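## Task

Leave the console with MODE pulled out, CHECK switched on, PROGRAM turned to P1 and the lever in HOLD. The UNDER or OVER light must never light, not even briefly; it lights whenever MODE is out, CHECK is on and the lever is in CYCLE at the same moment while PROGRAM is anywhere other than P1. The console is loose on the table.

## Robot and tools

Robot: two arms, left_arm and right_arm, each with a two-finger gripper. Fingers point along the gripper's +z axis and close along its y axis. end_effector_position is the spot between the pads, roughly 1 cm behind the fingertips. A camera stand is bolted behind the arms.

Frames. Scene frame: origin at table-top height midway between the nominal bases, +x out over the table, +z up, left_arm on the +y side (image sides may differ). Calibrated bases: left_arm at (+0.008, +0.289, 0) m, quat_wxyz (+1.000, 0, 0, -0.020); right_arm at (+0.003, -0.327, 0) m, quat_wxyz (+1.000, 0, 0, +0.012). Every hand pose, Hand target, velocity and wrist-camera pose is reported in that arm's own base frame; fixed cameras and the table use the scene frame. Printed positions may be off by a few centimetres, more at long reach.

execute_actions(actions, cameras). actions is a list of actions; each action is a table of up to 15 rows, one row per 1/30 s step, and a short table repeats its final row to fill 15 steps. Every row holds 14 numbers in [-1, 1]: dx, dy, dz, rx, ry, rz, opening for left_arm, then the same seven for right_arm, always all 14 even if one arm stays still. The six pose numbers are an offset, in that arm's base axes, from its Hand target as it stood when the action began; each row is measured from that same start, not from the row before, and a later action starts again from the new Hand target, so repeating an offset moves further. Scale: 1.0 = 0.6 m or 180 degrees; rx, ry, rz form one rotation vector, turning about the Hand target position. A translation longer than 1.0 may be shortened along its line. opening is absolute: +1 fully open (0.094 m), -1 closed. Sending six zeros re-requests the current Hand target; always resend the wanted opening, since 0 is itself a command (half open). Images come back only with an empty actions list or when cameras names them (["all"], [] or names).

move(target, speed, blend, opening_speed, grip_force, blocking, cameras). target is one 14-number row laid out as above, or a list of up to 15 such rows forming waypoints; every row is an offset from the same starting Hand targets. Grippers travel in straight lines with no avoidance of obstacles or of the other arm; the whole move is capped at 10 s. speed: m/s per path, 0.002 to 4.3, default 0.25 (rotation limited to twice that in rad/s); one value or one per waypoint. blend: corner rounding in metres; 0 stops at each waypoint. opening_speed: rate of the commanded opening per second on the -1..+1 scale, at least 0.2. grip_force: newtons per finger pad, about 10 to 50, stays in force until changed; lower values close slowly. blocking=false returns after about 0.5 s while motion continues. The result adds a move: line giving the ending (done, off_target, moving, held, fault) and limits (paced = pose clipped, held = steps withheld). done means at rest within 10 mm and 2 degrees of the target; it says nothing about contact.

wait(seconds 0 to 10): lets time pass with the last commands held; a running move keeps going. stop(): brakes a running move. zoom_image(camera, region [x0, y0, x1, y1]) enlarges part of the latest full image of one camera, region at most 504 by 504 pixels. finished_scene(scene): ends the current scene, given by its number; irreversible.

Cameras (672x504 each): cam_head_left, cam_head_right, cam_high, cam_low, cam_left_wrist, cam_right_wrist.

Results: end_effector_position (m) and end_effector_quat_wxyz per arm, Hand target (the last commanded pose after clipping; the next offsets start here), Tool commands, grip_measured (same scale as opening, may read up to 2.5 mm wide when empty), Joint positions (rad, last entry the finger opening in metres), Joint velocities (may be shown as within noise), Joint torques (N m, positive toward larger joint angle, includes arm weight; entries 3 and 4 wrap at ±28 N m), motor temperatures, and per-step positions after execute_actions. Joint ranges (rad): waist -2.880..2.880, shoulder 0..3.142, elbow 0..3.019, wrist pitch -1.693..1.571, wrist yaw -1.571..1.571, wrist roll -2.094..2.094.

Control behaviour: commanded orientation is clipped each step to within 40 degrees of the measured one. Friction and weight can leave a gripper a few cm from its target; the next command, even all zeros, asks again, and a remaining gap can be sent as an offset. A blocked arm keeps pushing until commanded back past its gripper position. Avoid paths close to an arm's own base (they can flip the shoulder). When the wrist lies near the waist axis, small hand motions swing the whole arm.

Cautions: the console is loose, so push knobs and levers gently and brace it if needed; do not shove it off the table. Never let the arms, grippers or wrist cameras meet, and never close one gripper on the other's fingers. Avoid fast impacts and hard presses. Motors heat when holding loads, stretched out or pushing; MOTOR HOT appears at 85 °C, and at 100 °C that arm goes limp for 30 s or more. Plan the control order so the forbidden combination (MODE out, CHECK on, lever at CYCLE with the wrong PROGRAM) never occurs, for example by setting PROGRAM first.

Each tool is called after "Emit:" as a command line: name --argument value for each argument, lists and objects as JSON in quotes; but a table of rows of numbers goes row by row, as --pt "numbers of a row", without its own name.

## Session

Emit:
execute_actions --actions '[]'

Scene clock: 0.00 s.
left_arm: end_effector_position=(+0.6297, -0.1771, +0.2998) grip_measured=+1.000 end_effector_quat_wxyz=(+0.414, -0.055, +0.850, -0.322) | right_arm: end_effector_position=(+0.2602, -0.1117, +0.2162) grip_measured=+1.000 end_effector_quat_wxyz=(-0.066, +0.386, +0.920, -0.030)
Joint positions: left_arm=[-0.177 1.532 1.274 -0.247 0.372 -0.528 0.094] | right_arm=[-0.369 1.17 1.054 -1.589 0.057 0.429 0.094]
Joint velocities: within noise
Joint torques (N m): no reading
Motor temperatures (°C): left_arm=[26 28 28 25 26 25 28] | right_arm=[28 27 27 28 25 25 27]
Heat: left arm: hottest shoulder 28 °C; right arm: hottest waist 28 °C.
Hand target: left_arm +0.6361, -0.1782, +0.3084; +0.421, -0.053, +0.846, -0.323 | right_arm +0.2660, -0.1139, +0.2225; -0.057, +0.386, +0.920, -0.030
Tool commands: left_gripper/opening=+1.0 right_gripper/opening=+1.0

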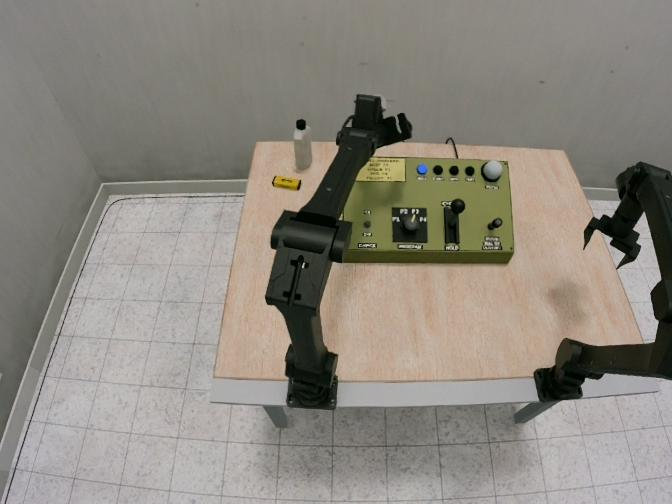

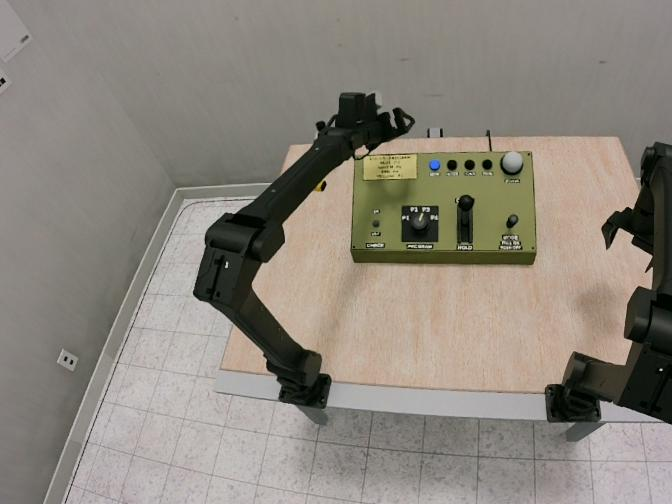

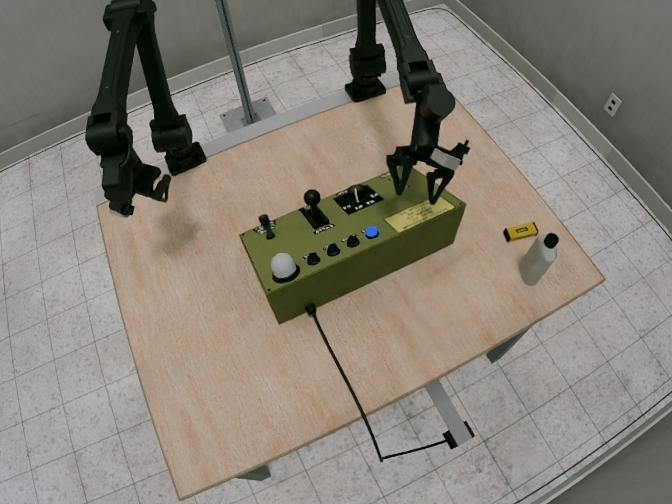

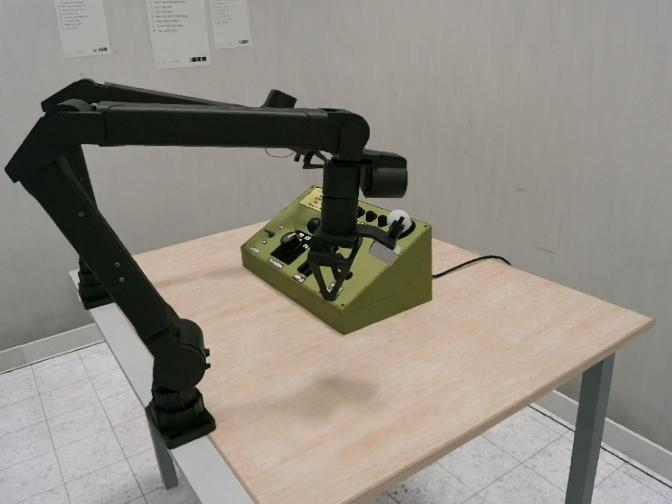

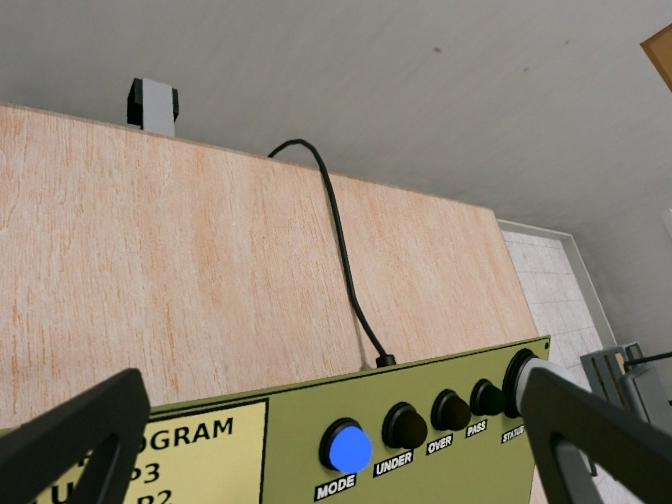

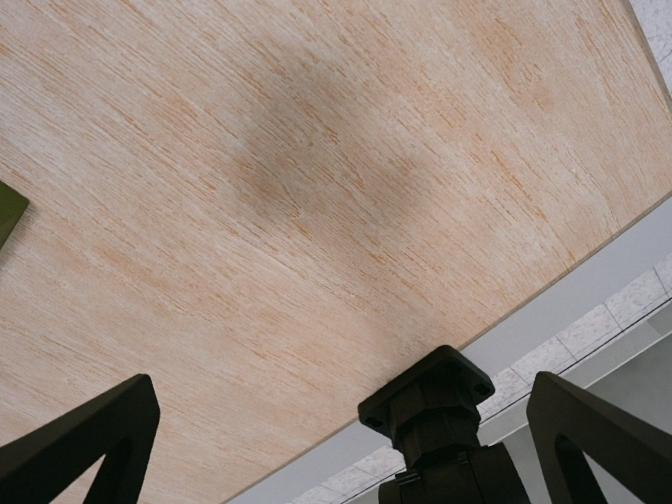

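Emit:
zoom_image --camera "cam_head_left" --region '[330, 145, 530, 275]'

Emit:
zoom_image --camera "cam_head_right" --region '[340, 140, 550, 275]'

Emit:
zoom_image --camera "cam_high" --region '[230, 160, 480, 330]'

Emit:
zoom_image --camera "cam_low" --region '[220, 180, 450, 340]'

Scaled by 2.520 from the camera's 672x504 image, which has a finer 960x720 frame.

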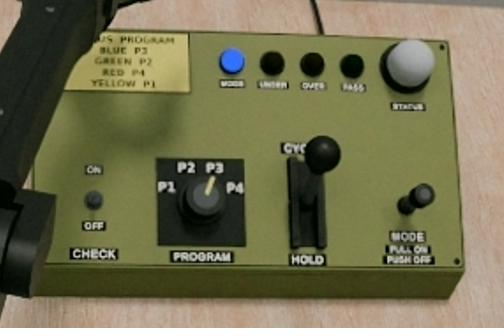

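Scaled by 2.400 from the camera's 672x504 image, which has a finer 960x720 frame.

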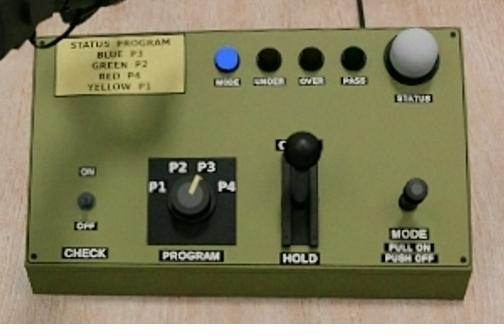

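Scaled by 2.016 from the camera's 672x504 image, which has a finer 960x720 frame.

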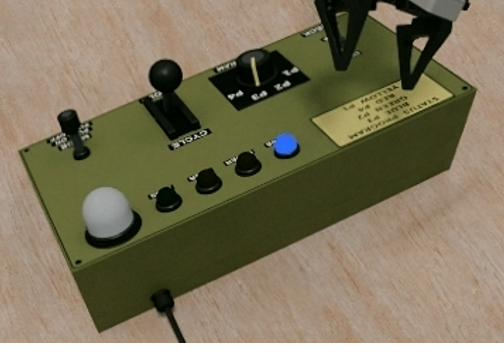

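Scaled by 2.191 from the camera's 672x504 image, which has a finer 960x720 frame.

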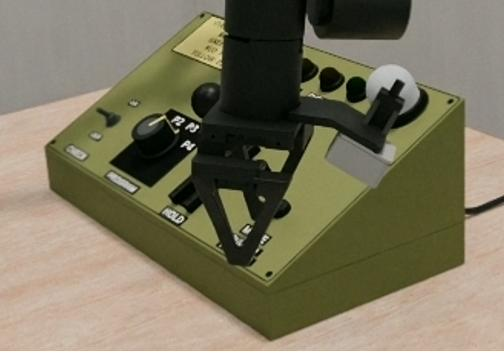

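Emit:
move --target '[-0.46, 0.0137, 0.094, 0.2132, 0.1333, 0.0174, 1.0, 0.1567, 0.59, 0.2375, -0.0427, -0.1843, 0.2534, 1.0]' --speed 0.3 --cameras '["all"]'

Scene clock: 4.90 s.
left_arm: end_effector_position=(+0.3580, -0.1645, +0.3430) grip_measured=+1.000 end_effector_quat_wxyz=(+0.226, +0.001, +0.974, +0.009) | right_arm: end_effector_position=(+0.3489, +0.2328, +0.3496) grip_measured=+1.000 end_effector_quat_wxyz=(+0.227, +0.002, +0.974, -0.010)
Joint positions: left_arm=[-0.536 1.134 1.306 -1.353 -0.243 -0.486 0.094] | right_arm=[0.717 1.23 1.402 -1.401 0.311 0.666 0.094]
Joint torques (N m): left_arm=[-0.79 -8.41 11.69 1.07 -0.31 -0.1] | right_arm=[-3.25 -6.59 13.19 0.99 0.38 -0.12]
Heat: left arm: hottest elbow 29 °C; right arm: hottest waist 28 °C.
Hand target: left_arm +0.3601, -0.1701, +0.3650; +0.242, -0.001, +0.970, -0.001 | right_arm +0.3599, +0.2401, +0.3649; +0.242, +0.000, +0.970, +0.000
Off the commanded pose: left_arm 0.023 m, 2 deg | right_arm 0.020 m, 2 deg.
move: off_target (left_arm, right_arm)

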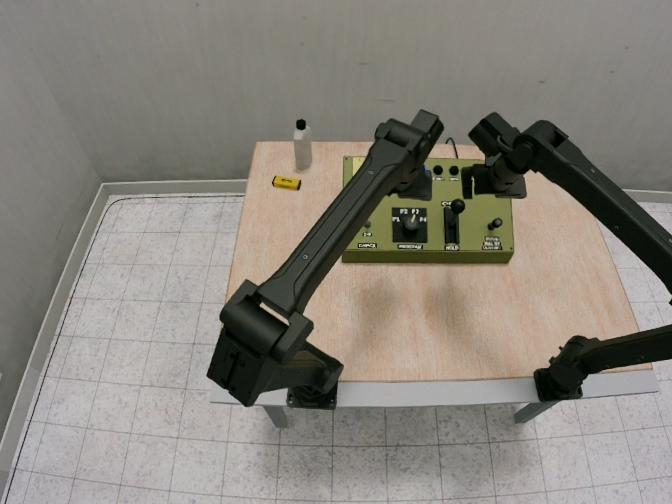

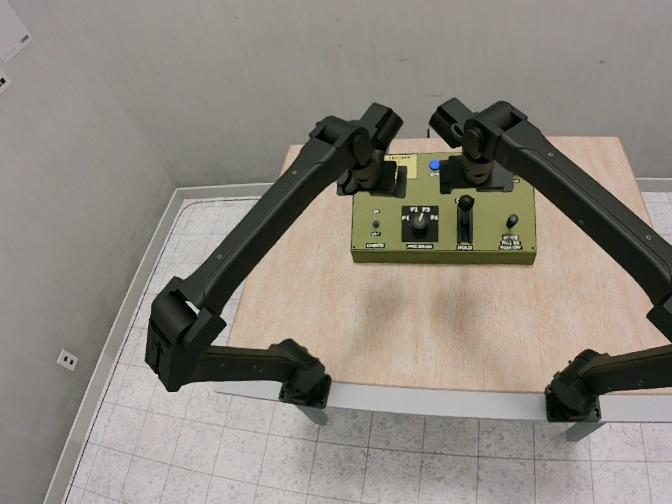

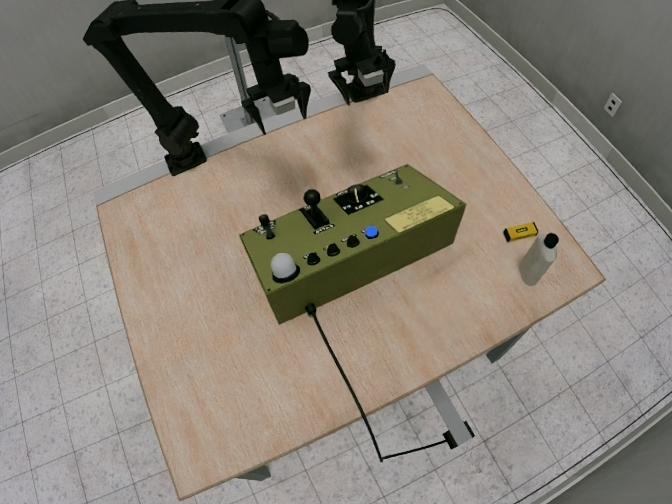

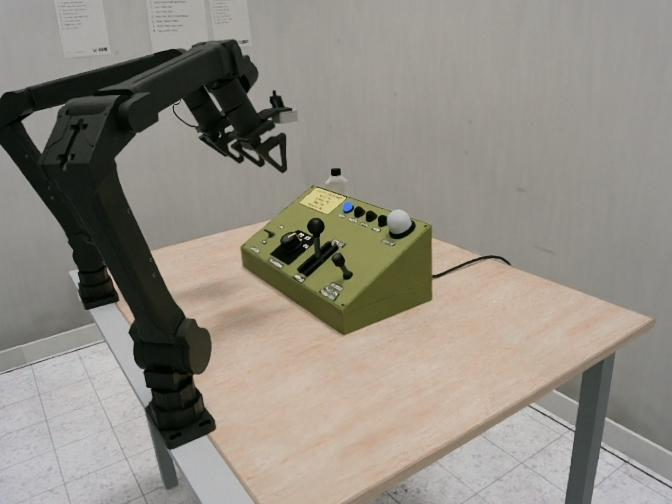

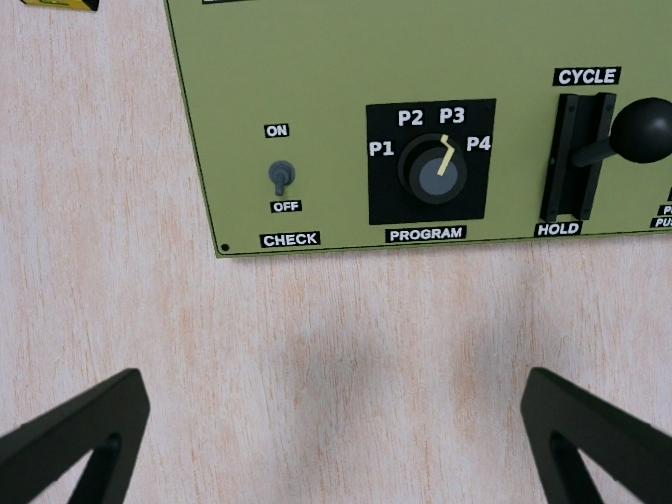

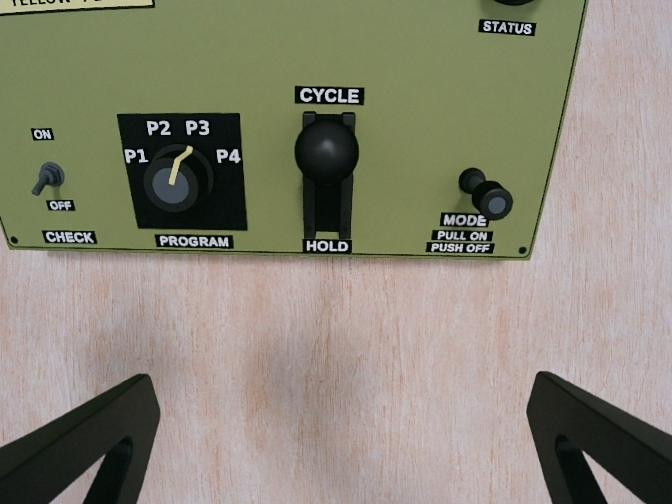

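Emit:
move --target '[0.0748, 0.0868, -0.30, 0, 0, 0, -1.0, 0.1118, 0.0065, -0.168, -0.2345, 0, 0.4415, 0.6]' --speed 0.25 --cameras '["all"]'

Scene clock: 16.87 s.
left_arm: end_effector_position=(+0.4000, -0.1223, +0.1912) grip_measured=-0.992 end_effector_quat_wxyz=(+0.245, +0.003, +0.970, -0.002) | right_arm: end_effector_position=(+0.4208, +0.2437, +0.2726) grip_measured=+0.602 end_effector_quat_wxyz=(-0.176, +0.683, -0.688, +0.171)
Joint positions: left_arm=[-0.364 1.169 0.917 -0.85 -0.164 -0.318 0] | right_arm=[0.624 1.35 1.294 -1.099 0.277 -0.997 0.075]
Joint torques (N m): left_arm=[2.14 -7.94 8.38 2.37 -0.02 0.04] | right_arm=[-2.61 -9.05 9.96 1.36 0.03 -0.04]
Heat: left arm: hottest elbow 32 °C; right arm: hottest elbow 30 °C.
Hand target: left_arm +0.4049, -0.1179, +0.1849; +0.242, +0.000, +0.970, +0.000 | right_arm +0.4271, +0.2440, +0.2643; -0.171, +0.686, -0.686, +0.171
Off the commanded pose: left_arm 0.009 m, 1 deg | right_arm 0.010 m, 1 deg.
move: done

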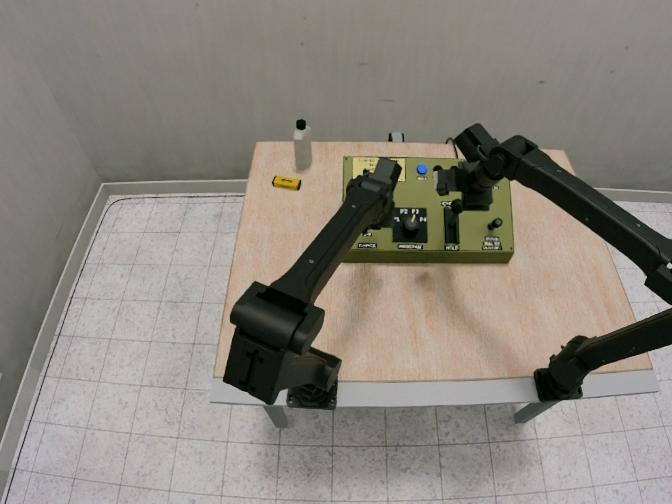

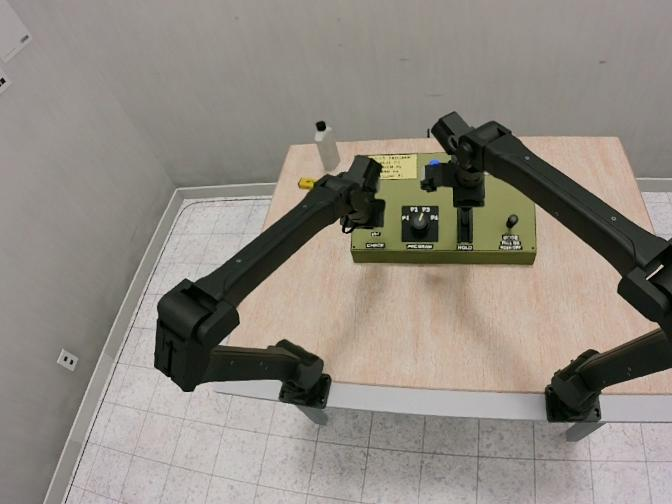

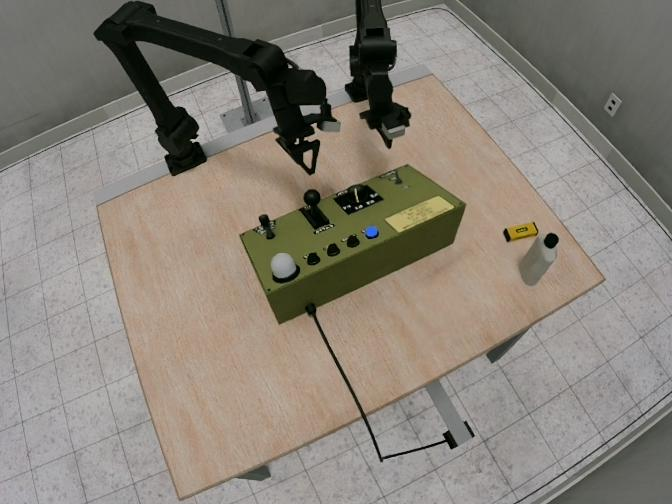

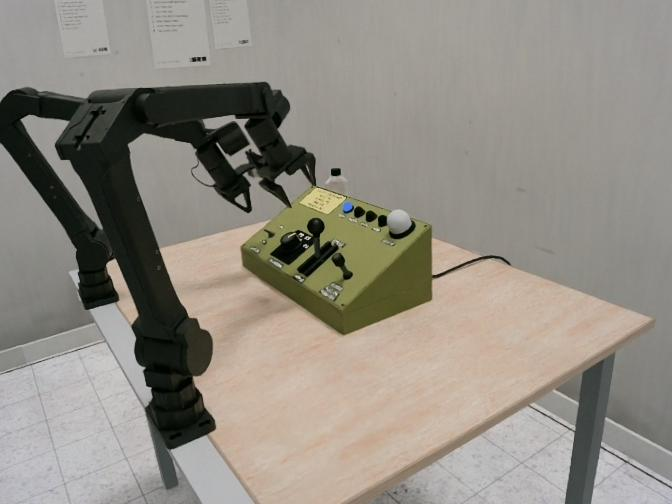

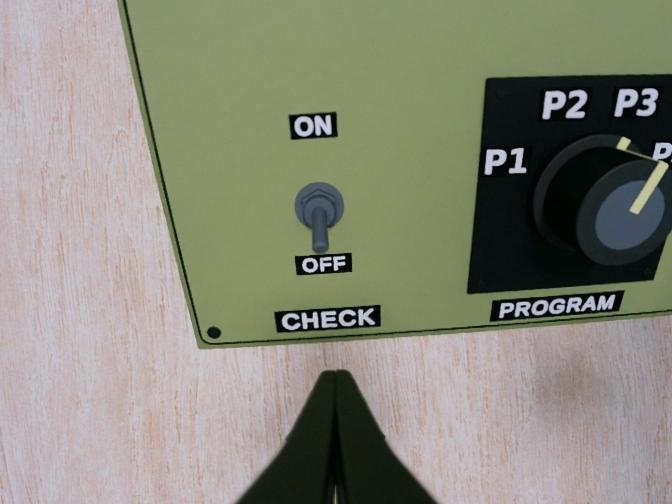

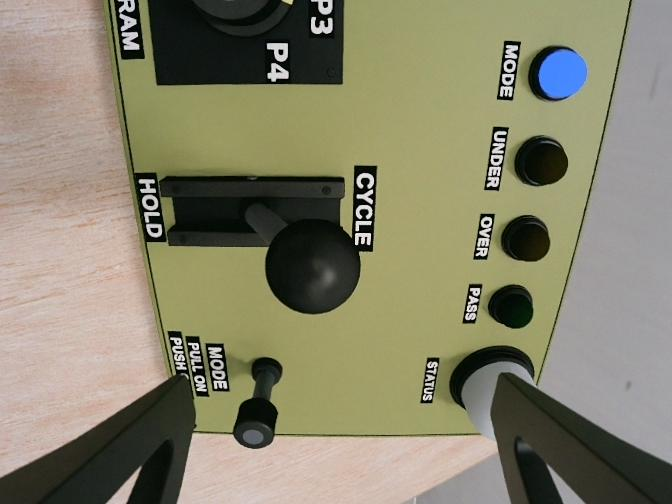

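Emit:
move --target '[0.0352, 0.0117, -0.065, 0, 0, 0, -1.0, 0.0548, -0.0067, -0.1338, 0, 0, 0, 0.6]' --speed 0.12 --cameras '["cam_left_wrist", "cam_right_wrist", "cam_low"]'

Scene clock: 21.73 s.
left_arm: end_effector_position=(+0.4219, -0.1163, +0.1529) grip_measured=-0.992 end_effector_quat_wxyz=(+0.245, +0.003, +0.969, -0.003) | right_arm: end_effector_position=(+0.4546, +0.2402, +0.1900) grip_measured=+0.602 end_effector_quat_wxyz=(-0.173, +0.683, -0.689, +0.170)
Joint positions: left_arm=[-0.326 1.255 0.881 -0.721 -0.146 -0.284 0] | right_arm=[0.573 1.454 1.18 -0.875 0.257 -1.045 0.075]
Joint torques (N m): left_arm=[1.44 -8.94 7.98 2.26 -0.02 0.02] | right_arm=[-3.19 -10.99 9.47 1.54 0.05 -0.08]
Heat: left arm: hottest elbow 32 °C; right arm: hottest elbow 30 °C.
Hand target: left_arm +0.4260, -0.1110, +0.1459; +0.242, +0.000, +0.970, -0.001 | right_arm +0.4599, +0.2400, +0.1841; -0.171, +0.686, -0.686, +0.171
Off the commanded pose: left_arm 0.010 m, 1 deg | right_arm 0.008 m, 0 deg.
move: done
Images, in order (width x height): cam_low 672x504, cam_left_wrist 672x504, cam_right_wrist 672x504.

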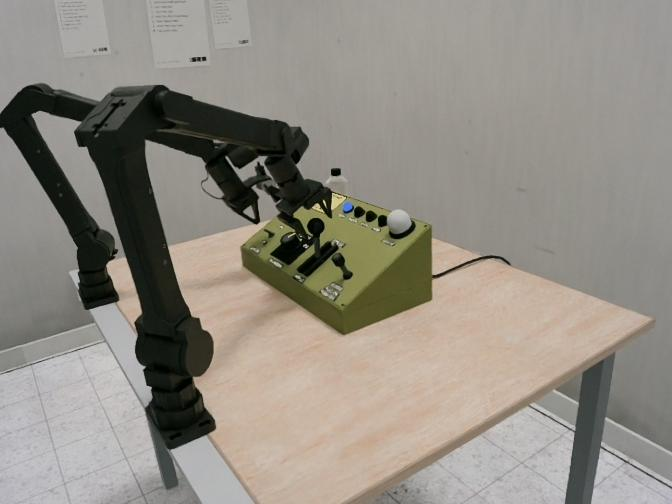

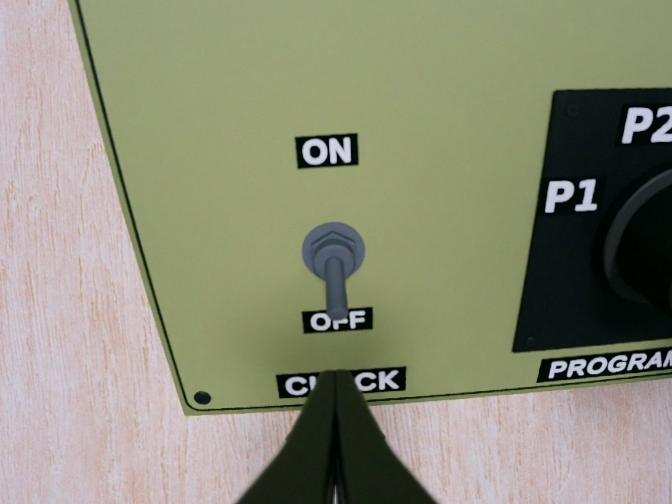

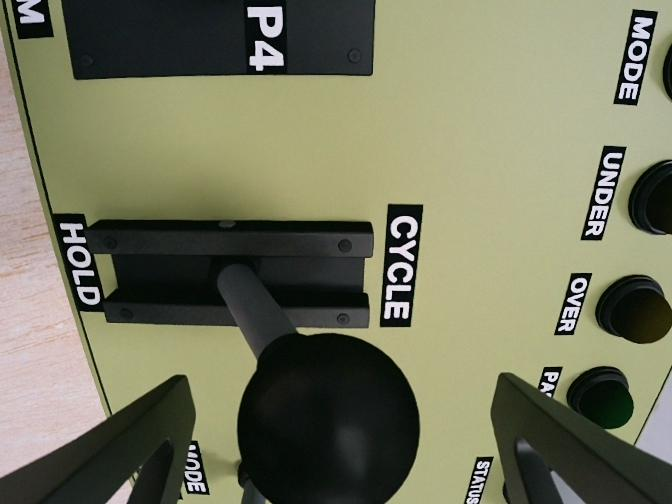

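Emit:
move --pt "0 0 0 0 0 0 -1.0 0 0 0 0 0 0 0.08" --pt "0 0 0 0 0 0 -1.0 -0.1144 0.001 -0.0618 0 0 0 0.08" --speed 0.05 --cameras '["cam_right_wrist", "cam_low"]'

Scene clock: 25.70 s.
left_arm: end_effector_position=(+0.4219, -0.1163, +0.1529) grip_measured=-0.992 end_effector_quat_wxyz=(+0.245, +0.003, +0.969, -0.003) | right_arm: end_effector_position=(+0.3915, +0.2374, +0.1472) grip_measured=+0.082 end_effector_quat_wxyz=(-0.165, +0.690, -0.684, +0.172)
Joint positions: left_arm=[-0.326 1.255 0.881 -0.721 -0.146 -0.284 0] | right_arm=[0.656 1.364 0.974 -0.792 0.292 -0.981 0.051]
Joint torques (N m): left_arm=[1.26 -8.41 8.09 2.19 -0.03 0.02] | right_arm=[-1.85 -10.7 8.85 1.33 0.2 0.16]
Heat: left arm: hottest elbow 32 °C; right arm: hottest elbow 30 °C.
Hand target: left_arm +0.4260, -0.1110, +0.1459; +0.242, +0.000, +0.970, -0.001 | right_arm +0.3911, +0.2406, +0.1468; -0.171, +0.686, -0.686, +0.171
Off the commanded pose: left_arm 0.010 m, 1 deg | right_arm 0.003 m, 1 deg.
move: done
Images, in order (width x height): cam_low 672x504, cam_right_wrist 672x504.

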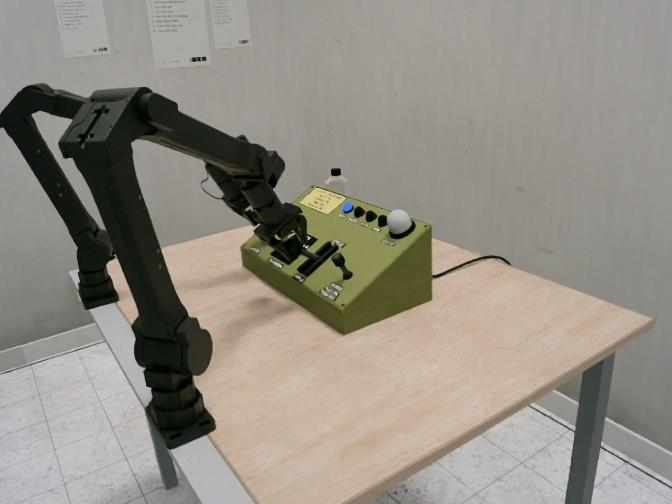

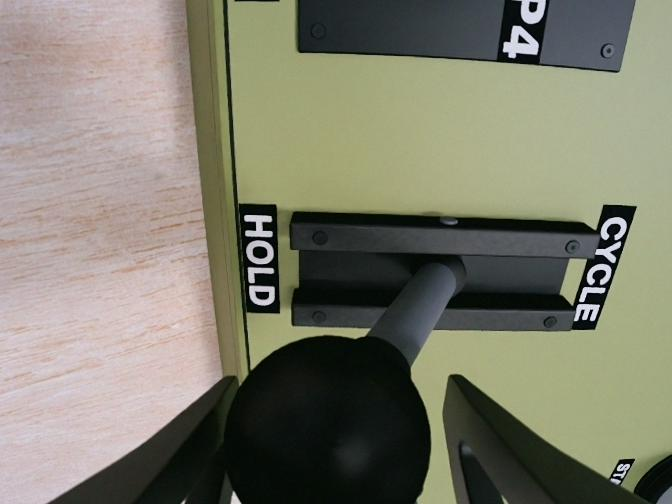

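Emit:
move --pt "0 0 0 0 0 0 -1.0 0 0 0 0 0 0 0.6" --pt "0 0 0.02 0 0 0 -1.0 -0.0714 0 0.132 0 0 0 0.6" --pt "0.0083 -0.2017 0.0433 0.1173 0 -0.2208 1.0 -0.185 -0.3177 0.2553 0 0 0 0.6" --speed '[0.1, 0.1, 0.25]' --blend '[0, 0.02, 0]' --cameras '["all"]'

Scene clock: 32.70 s.
left_arm: end_effector_position=(+0.4209, -0.2195, +0.1620) grip_measured=+0.998 end_effector_quat_wxyz=(+0.217, +0.364, +0.901, +0.092) | right_arm: end_effector_position=(+0.2821, +0.0509, +0.2981) grip_measured=+0.598 end_effector_quat_wxyz=(-0.174, +0.682, -0.690, +0.172)
Joint positions: left_arm=[-0.573 1.384 1.035 -0.816 -0.258 0.248 0.094] | right_arm=[0.252 0.77 0.965 -1.286 0.118 -1.336 0.075]
Joint torques (N m): left_arm=[-0.97 -10.99 11.3 1.03 -0.28 -0.01] | right_arm=[-2.14 -1.49 10.24 0.62 -0.03 -0.06]
Motor temperatures (°C): left_arm=[26 28 33 26 26 25 28] | right_arm=[28 27 31 28 25 25 27]
Heat: left arm: hottest elbow 33 °C; right arm: hottest elbow 31 °C.
Hand target: left_arm +0.4310, -0.2319, +0.1718; +0.224, +0.371, +0.897, +0.092 | right_arm +0.2802, +0.0500, +0.2999; -0.171, +0.686, -0.686, +0.171
Off the commanded pose: left_arm 0.019 m, 1 deg | right_arm 0.003 m, 1 deg.
move: off_target (left_arm); target 3's new opening was sent with left_arm's hand 0.019 m and 1 deg from that target

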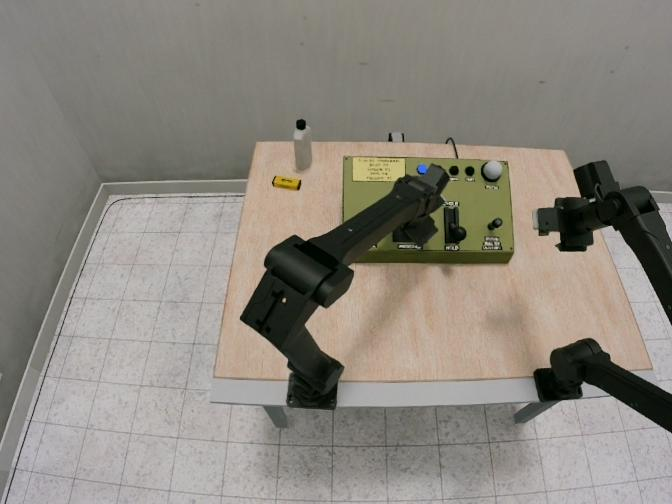

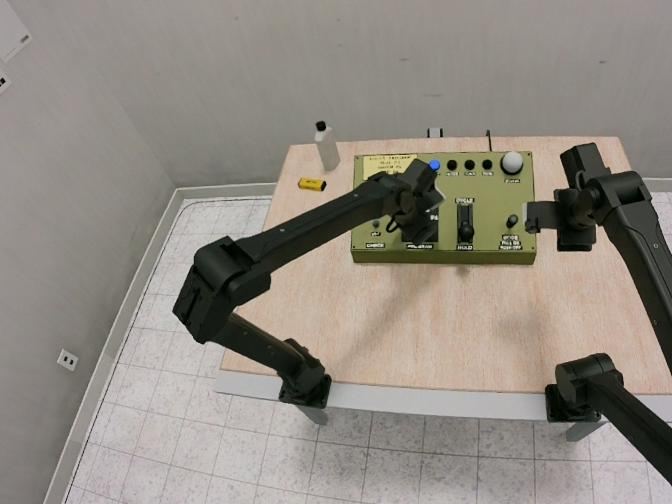

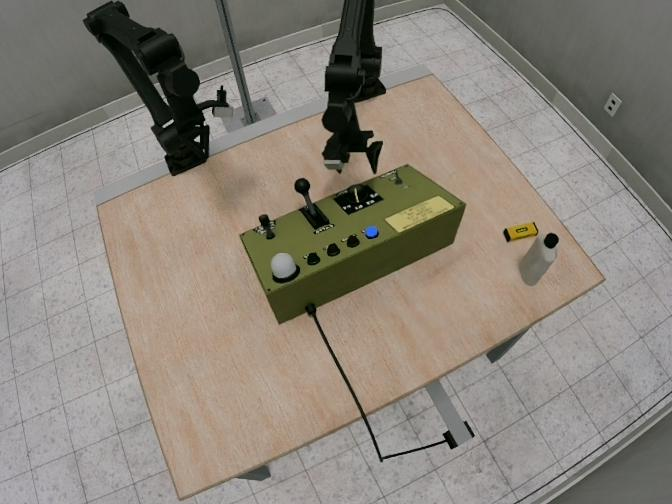

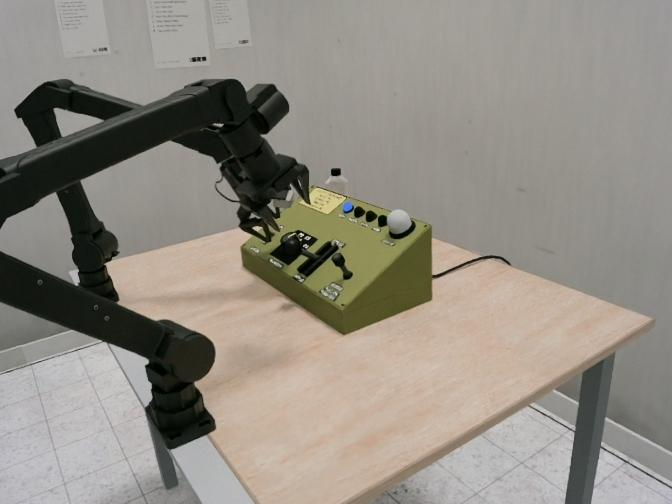

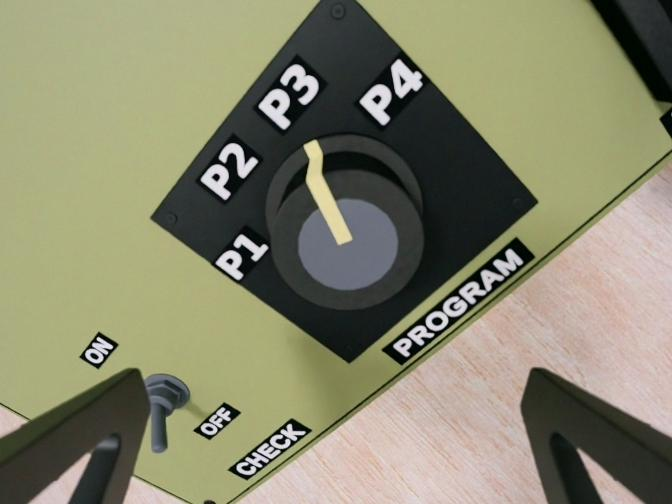

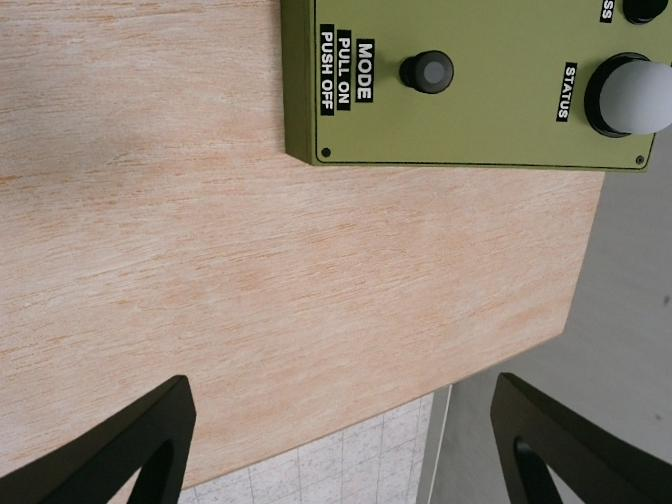

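Emit:
move --target '[0.05, -0.0193, -0.098, 0, 0, 0, 1.0, 0, 0, 0, 0, 0, 0, 0.6]' --speed 0.1 --cameras '["cam_left_wrist"]'

Scene clock: 35.20 s.
left_arm: end_effector_position=(+0.4462, -0.2359, +0.1061) grip_measured=+0.998 end_effector_quat_wxyz=(+0.210, +0.372, +0.899, +0.095) | right_arm: end_effector_position=(+0.2821, +0.0509, +0.2981) grip_measured=+0.598 end_effector_quat_wxyz=(-0.174, +0.682, -0.690, +0.172)
Joint positions: left_arm=[-0.573 1.53 1.035 -0.684 -0.258 0.263 0.094] | right_arm=[0.252 0.77 0.965 -1.286 0.118 -1.336 0.075]
Joint torques (N m): left_arm=[0.38 -13.22 10.02 2.18 -0.04 0.03] | right_arm=[-2.55 -1.32 10.4 0.12 -0.03 -0.04]
Heat: left arm: hottest elbow 33 °C; right arm: hottest elbow 31 °C.
Hand target: left_arm +0.4610, -0.2435, +0.1131; +0.224, +0.371, +0.897, +0.092 | right_arm +0.2802, +0.0500, +0.2999; -0.171, +0.686, -0.686, +0.171
Off the commanded pose: left_arm 0.018 m, 2 deg | right_arm 0.003 m, 1 deg.
move: off_target (left_arm)
Images, in order (width x height): cam_left_wrist 672x504.

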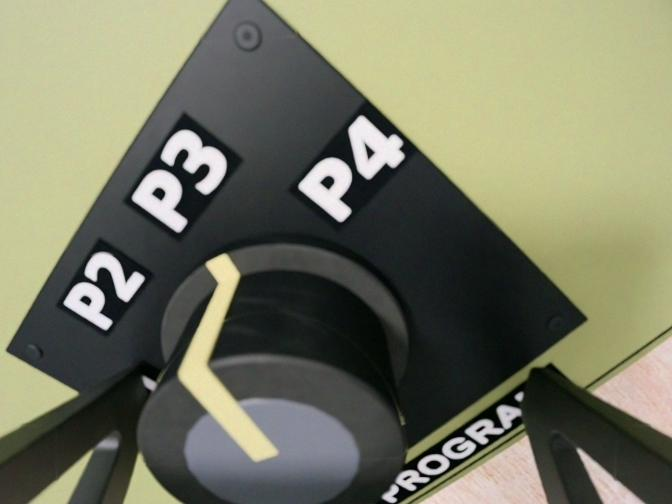

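Emit:
move --target '[0.015, 0.03, 0.012, 0, 0, 0, 1.0, 0, 0, 0, 0, 0, 0, 0.6]' --speed 0.05 --cameras '["cam_left_wrist"]'

Scene clock: 37.17 s.
left_arm: end_effector_position=(+0.4506, -0.2282, +0.1076) grip_measured=+0.998 end_effector_quat_wxyz=(+0.208, +0.382, +0.896, +0.092) | right_arm: end_effector_position=(+0.2821, +0.0509, +0.2981) grip_measured=+0.598 end_effector_quat_wxyz=(-0.174, +0.682, -0.690, +0.172)
Joint positions: left_arm=[-0.55 1.526 1.035 -0.684 -0.24 0.304 0.094] | right_arm=[0.252 0.77 0.965 -1.286 0.118 -1.336 0.075]
Joint torques (N m): left_arm=[2.67 -14.15 10.39 1.84 -0.05 0.04] | right_arm=[-2.37 -1.9 10.28 0.49 -0.02 -0.07]
Heat: left arm: hottest elbow 34 °C; right arm: hottest elbow 31 °C.
Hand target: left_arm +0.4699, -0.2256, +0.1202; +0.223, +0.371, +0.897, +0.092 | right_arm +0.2802, +0.0500, +0.2999; -0.171, +0.686, -0.686, +0.171
Off the commanded pose: left_arm 0.023 m, 2 deg | right_arm 0.003 m, 1 deg.
move: off_target (left_arm)
Images, in order (width x height): cam_left_wrist 672x504.

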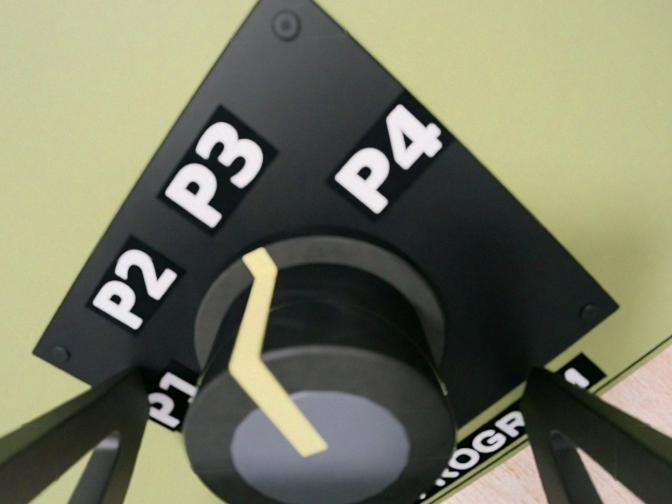

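Emit:
move --target '[0.01, 0.0, 0.006, 0, 0, 0, 1.0, 0, 0, 0, 0, 0, 0, 0.6]' --speed 0.05 --cameras '["cam_left_wrist"]'

Scene clock: 38.60 s.
left_arm: end_effector_position=(+0.4587, -0.2232, +0.1129) grip_measured=+0.998 end_effector_quat_wxyz=(+0.213, +0.376, +0.897, +0.093) | right_arm: end_effector_position=(+0.2821, +0.0509, +0.2981) grip_measured=+0.598 end_effector_quat_wxyz=(-0.174, +0.682, -0.690, +0.172)
Joint positions: left_arm=[-0.532 1.526 1.048 -0.684 -0.237 0.311 0.094] | right_arm=[0.252 0.77 0.965 -1.286 0.118 -1.336 0.075]
Joint torques (N m): left_arm=[1.49 -13.39 10.77 1.36 -0.05 0.01] | right_arm=[-3.08 -1.85 10.45 0.42 -0.04 -0.05]
Heat: left arm: hottest elbow 34 °C; right arm: hottest elbow 31 °C.
Hand target: left_arm +0.4760, -0.2256, +0.1239; +0.224, +0.371, +0.897, +0.092 | right_arm +0.2802, +0.0500, +0.2999; -0.171, +0.686, -0.686, +0.171
Off the commanded pose: left_arm 0.021 m, 1 deg | right_arm 0.003 m, 1 deg.
move: off_target (left_arm)
Images, in order (width x height): cam_left_wrist 672x504.

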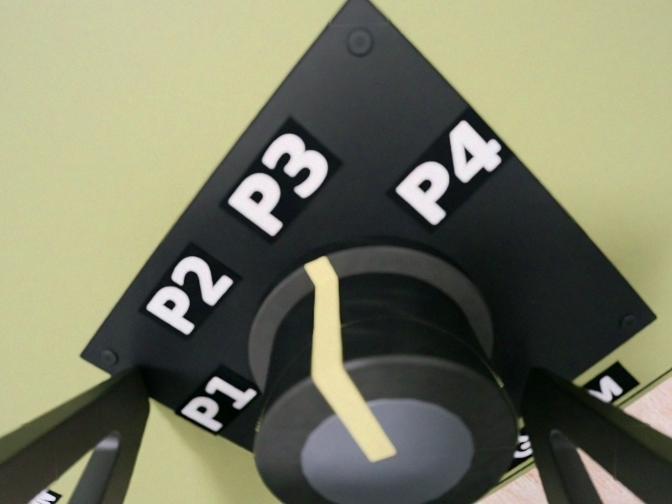

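Emit:
move --target '[-0.008, -0.02, -0.003, 0, 0, 0, 1.0, 0, 0, 0, 0, 0, 0, 0.6]' --speed 0.05 --cameras '["cam_left_wrist"]'

Scene clock: 40.23 s.
left_arm: end_effector_position=(+0.4602, -0.2231, +0.1146) grip_measured=+0.998 end_effector_quat_wxyz=(+0.215, +0.370, +0.899, +0.094) | right_arm: end_effector_position=(+0.2821, +0.0509, +0.2981) grip_measured=+0.598 end_effector_quat_wxyz=(-0.174, +0.682, -0.690, +0.172)
Joint positions: left_arm=[-0.532 1.526 1.051 -0.684 -0.242 0.299 0.094] | right_arm=[0.252 0.77 0.965 -1.286 0.118 -1.336 0.075]
Joint torques (N m): left_arm=[-1.44 -12.81 10.96 1.33 -0.29 -0.11] | right_arm=[-1.79 -1.44 10.3 0.51 -0.04 -0.02]
Heat: left arm: hottest elbow 34 °C; right arm: hottest elbow 31 °C.
Hand target: left_arm +0.4711, -0.2375, +0.1220; +0.223, +0.371, +0.897, +0.092 | right_arm +0.2802, +0.0500, +0.2999; -0.171, +0.686, -0.686, +0.171
Off the commanded pose: left_arm 0.020 m, 1 deg | right_arm 0.003 m, 1 deg.
move: off_target (left_arm)
Images, in order (width x height): cam_left_wrist 672x504.

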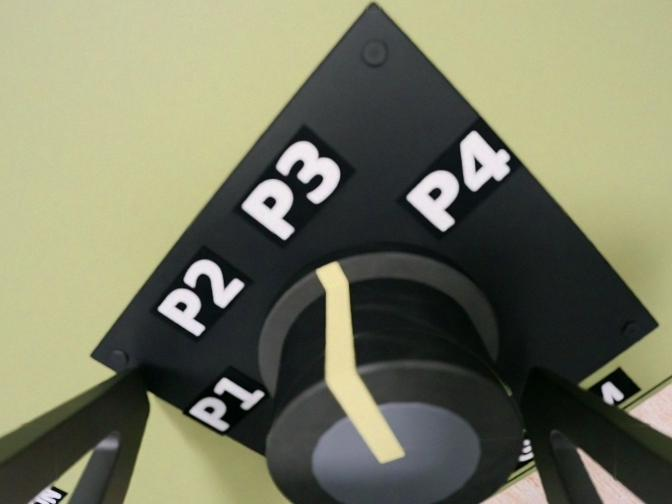

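Emit:
move --target '[-0.008, -0.012, -0.004, 0, 0, 0, 1.0, 0, 0, 0, 0, 0, 0, 0.6]' --speed 0.05 --cameras '["cam_left_wrist"]'

Scene clock: 41.37 s.
left_arm: end_effector_position=(+0.4566, -0.2304, +0.1149) grip_measured=+0.998 end_effector_quat_wxyz=(+0.217, +0.369, +0.899, +0.094) | right_arm: end_effector_position=(+0.2821, +0.0509, +0.2981) grip_measured=+0.598 end_effector_quat_wxyz=(-0.174, +0.682, -0.690, +0.172)
Joint positions: left_arm=[-0.551 1.526 1.051 -0.684 -0.25 0.281 0.094] | right_arm=[0.252 0.77 0.965 -1.286 0.118 -1.336 0.075]
Joint torques (N m): left_arm=[-1.55 -12.45 10.66 1.4 -0.28 -0.13] | right_arm=[-2.67 -1.32 10.24 0.58 0 -0.03]
Heat: left arm: hottest elbow 34 °C; right arm: hottest elbow 31 °C.
Hand target: left_arm +0.4664, -0.2447, +0.1196; +0.223, +0.371, +0.897, +0.092 | right_arm +0.2802, +0.0500, +0.2999; -0.171, +0.686, -0.686, +0.171
Off the commanded pose: left_arm 0.018 m, 1 deg | right_arm 0.003 m, 1 deg.
move: off_target (left_arm)
Images, in order (width x height): cam_left_wrist 672x504.

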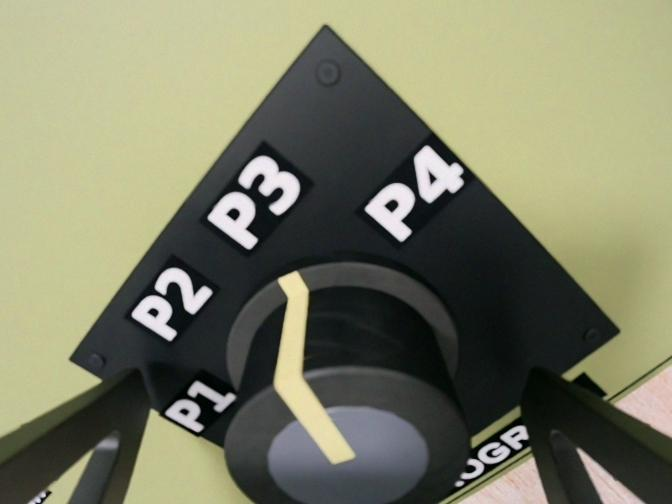

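Emit:
move --target '[-0.006, 0.01, -0.012, 0, 0, 0, 1.0, 0, 0, 0, 0, 0, 0, 0.6]' --speed 0.05 --cameras '["cam_left_wrist"]'

Scene clock: 42.80 s.
left_arm: end_effector_position=(+0.4576, -0.2310, +0.1154) grip_measured=+0.998 end_effector_quat_wxyz=(+0.220, +0.368, +0.898, +0.093) | right_arm: end_effector_position=(+0.2821, +0.0509, +0.2981) grip_measured=+0.598 end_effector_quat_wxyz=(-0.174, +0.682, -0.690, +0.172)
Joint positions: left_arm=[-0.551 1.526 1.051 -0.679 -0.25 0.281 0.094] | right_arm=[0.252 0.77 0.965 -1.286 0.118 -1.336 0.075]
Joint torques (N m): left_arm=[-0.73 -13.1 8.68 2.09 -0.18 -0.05] | right_arm=[-1.9 -2.55 10.15 0.53 -0.1 -0.12]
Heat: left arm: hottest elbow 35 °C; right arm: hottest elbow 31 °C.
Hand target: left_arm +0.4628, -0.2387, +0.1124; +0.224, +0.371, +0.897, +0.092 | right_arm +0.2802, +0.0500, +0.2999; -0.171, +0.686, -0.686, +0.171
Off the commanded pose: left_arm 0.010 m, 1 deg | right_arm 0.003 m, 1 deg.
move: done
Images, in order (width x height): cam_left_wrist 672x504.

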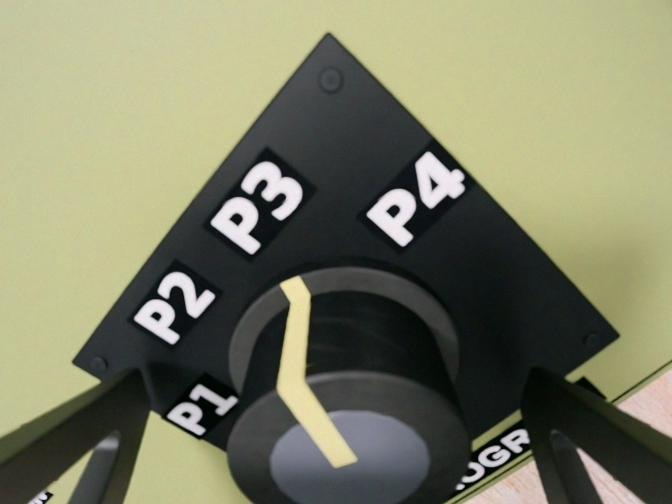

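Emit:
move --target '[-0.008, 0.0, -0.014, 0, 0, 0, 1.0, 0, 0, 0, 0, 0, 0, 0.6]' --speed 0.05 --cameras '["cam_left_wrist"]'

Scene clock: 43.93 s.
left_arm: end_effector_position=(+0.4597, -0.2323, +0.1149) grip_measured=+0.998 end_effector_quat_wxyz=(+0.228, +0.367, +0.897, +0.092) | right_arm: end_effector_position=(+0.2821, +0.0509, +0.2981) grip_measured=+0.598 end_effector_quat_wxyz=(-0.174, +0.682, -0.690, +0.172)
Joint positions: left_arm=[-0.551 1.526 1.045 -0.657 -0.25 0.281 0.094] | right_arm=[0.252 0.77 0.965 -1.286 0.118 -1.336 0.075]
Joint torques (N m): left_arm=[-0.79 -12.75 7.58 2.17 -0.27 -0.08] | right_arm=[-2.73 -1.79 10.4 0.34 -0.03 -0.02]
Heat: left arm: hottest elbow 35 °C; right arm: hottest elbow 31 °C.
Hand target: left_arm +0.4580, -0.2387, +0.1040; +0.224, +0.371, +0.897, +0.092 | right_arm +0.2802, +0.0500, +0.2999; -0.171, +0.686, -0.686, +0.171
Off the commanded pose: left_arm 0.013 m, 1 deg | right_arm 0.003 m, 1 deg.
move: off_target (left_arm)
Images, in order (width x height): cam_left_wrist 672x504.

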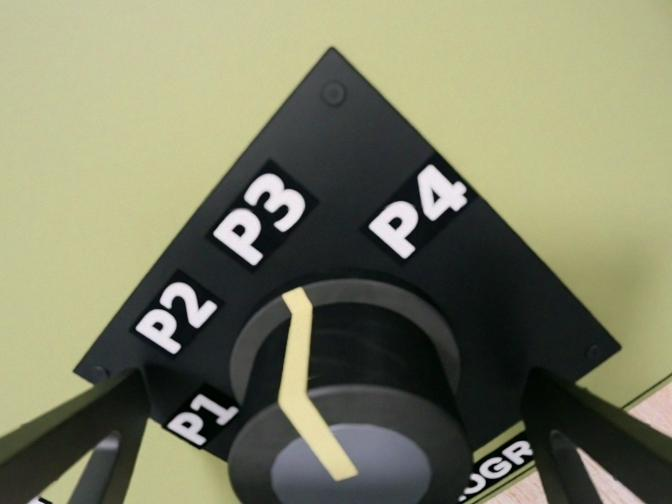

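Emit:
move --target '[-0.018, 0.008, -0.006, 0, 0, 0, 1.0, 0, 0, 0, 0, 0, 0, 0.6]' --speed 0.05 --cameras '["cam_left_wrist"]'

Scene clock: 45.80 s.
left_arm: end_effector_position=(+0.4539, -0.2295, +0.1080) grip_measured=+0.998 end_effector_quat_wxyz=(+0.227, +0.368, +0.897, +0.094) | right_arm: end_effector_position=(+0.2821, +0.0509, +0.2981) grip_measured=+0.598 end_effector_quat_wxyz=(-0.174, +0.682, -0.690, +0.172)
Joint positions: left_arm=[-0.554 1.52 1.018 -0.637 -0.255 0.28 0.094] | right_arm=[0.252 0.77 0.965 -1.286 0.118 -1.336 0.075]
Joint torques (N m): left_arm=[-1.08 -14.21 6.58 2.09 -0.15 -0.12] | right_arm=[-2.02 -1.96 10.18 0.34 -0.05 -0.05]
Heat: left arm: hottest elbow 35 °C; right arm: hottest elbow 31 °C.
Hand target: left_arm +0.4473, -0.2340, +0.1005; +0.224, +0.371, +0.897, +0.092 | right_arm +0.2802, +0.0500, +0.2999; -0.171, +0.686, -0.686, +0.171
Off the commanded pose: left_arm 0.011 m, 1 deg | right_arm 0.003 m, 1 deg.
move: off_target (left_arm)
Images, in order (width x height): cam_left_wrist 672x504.

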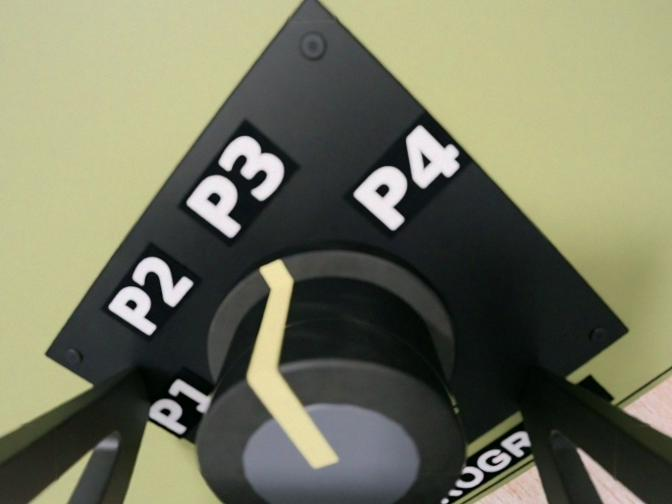

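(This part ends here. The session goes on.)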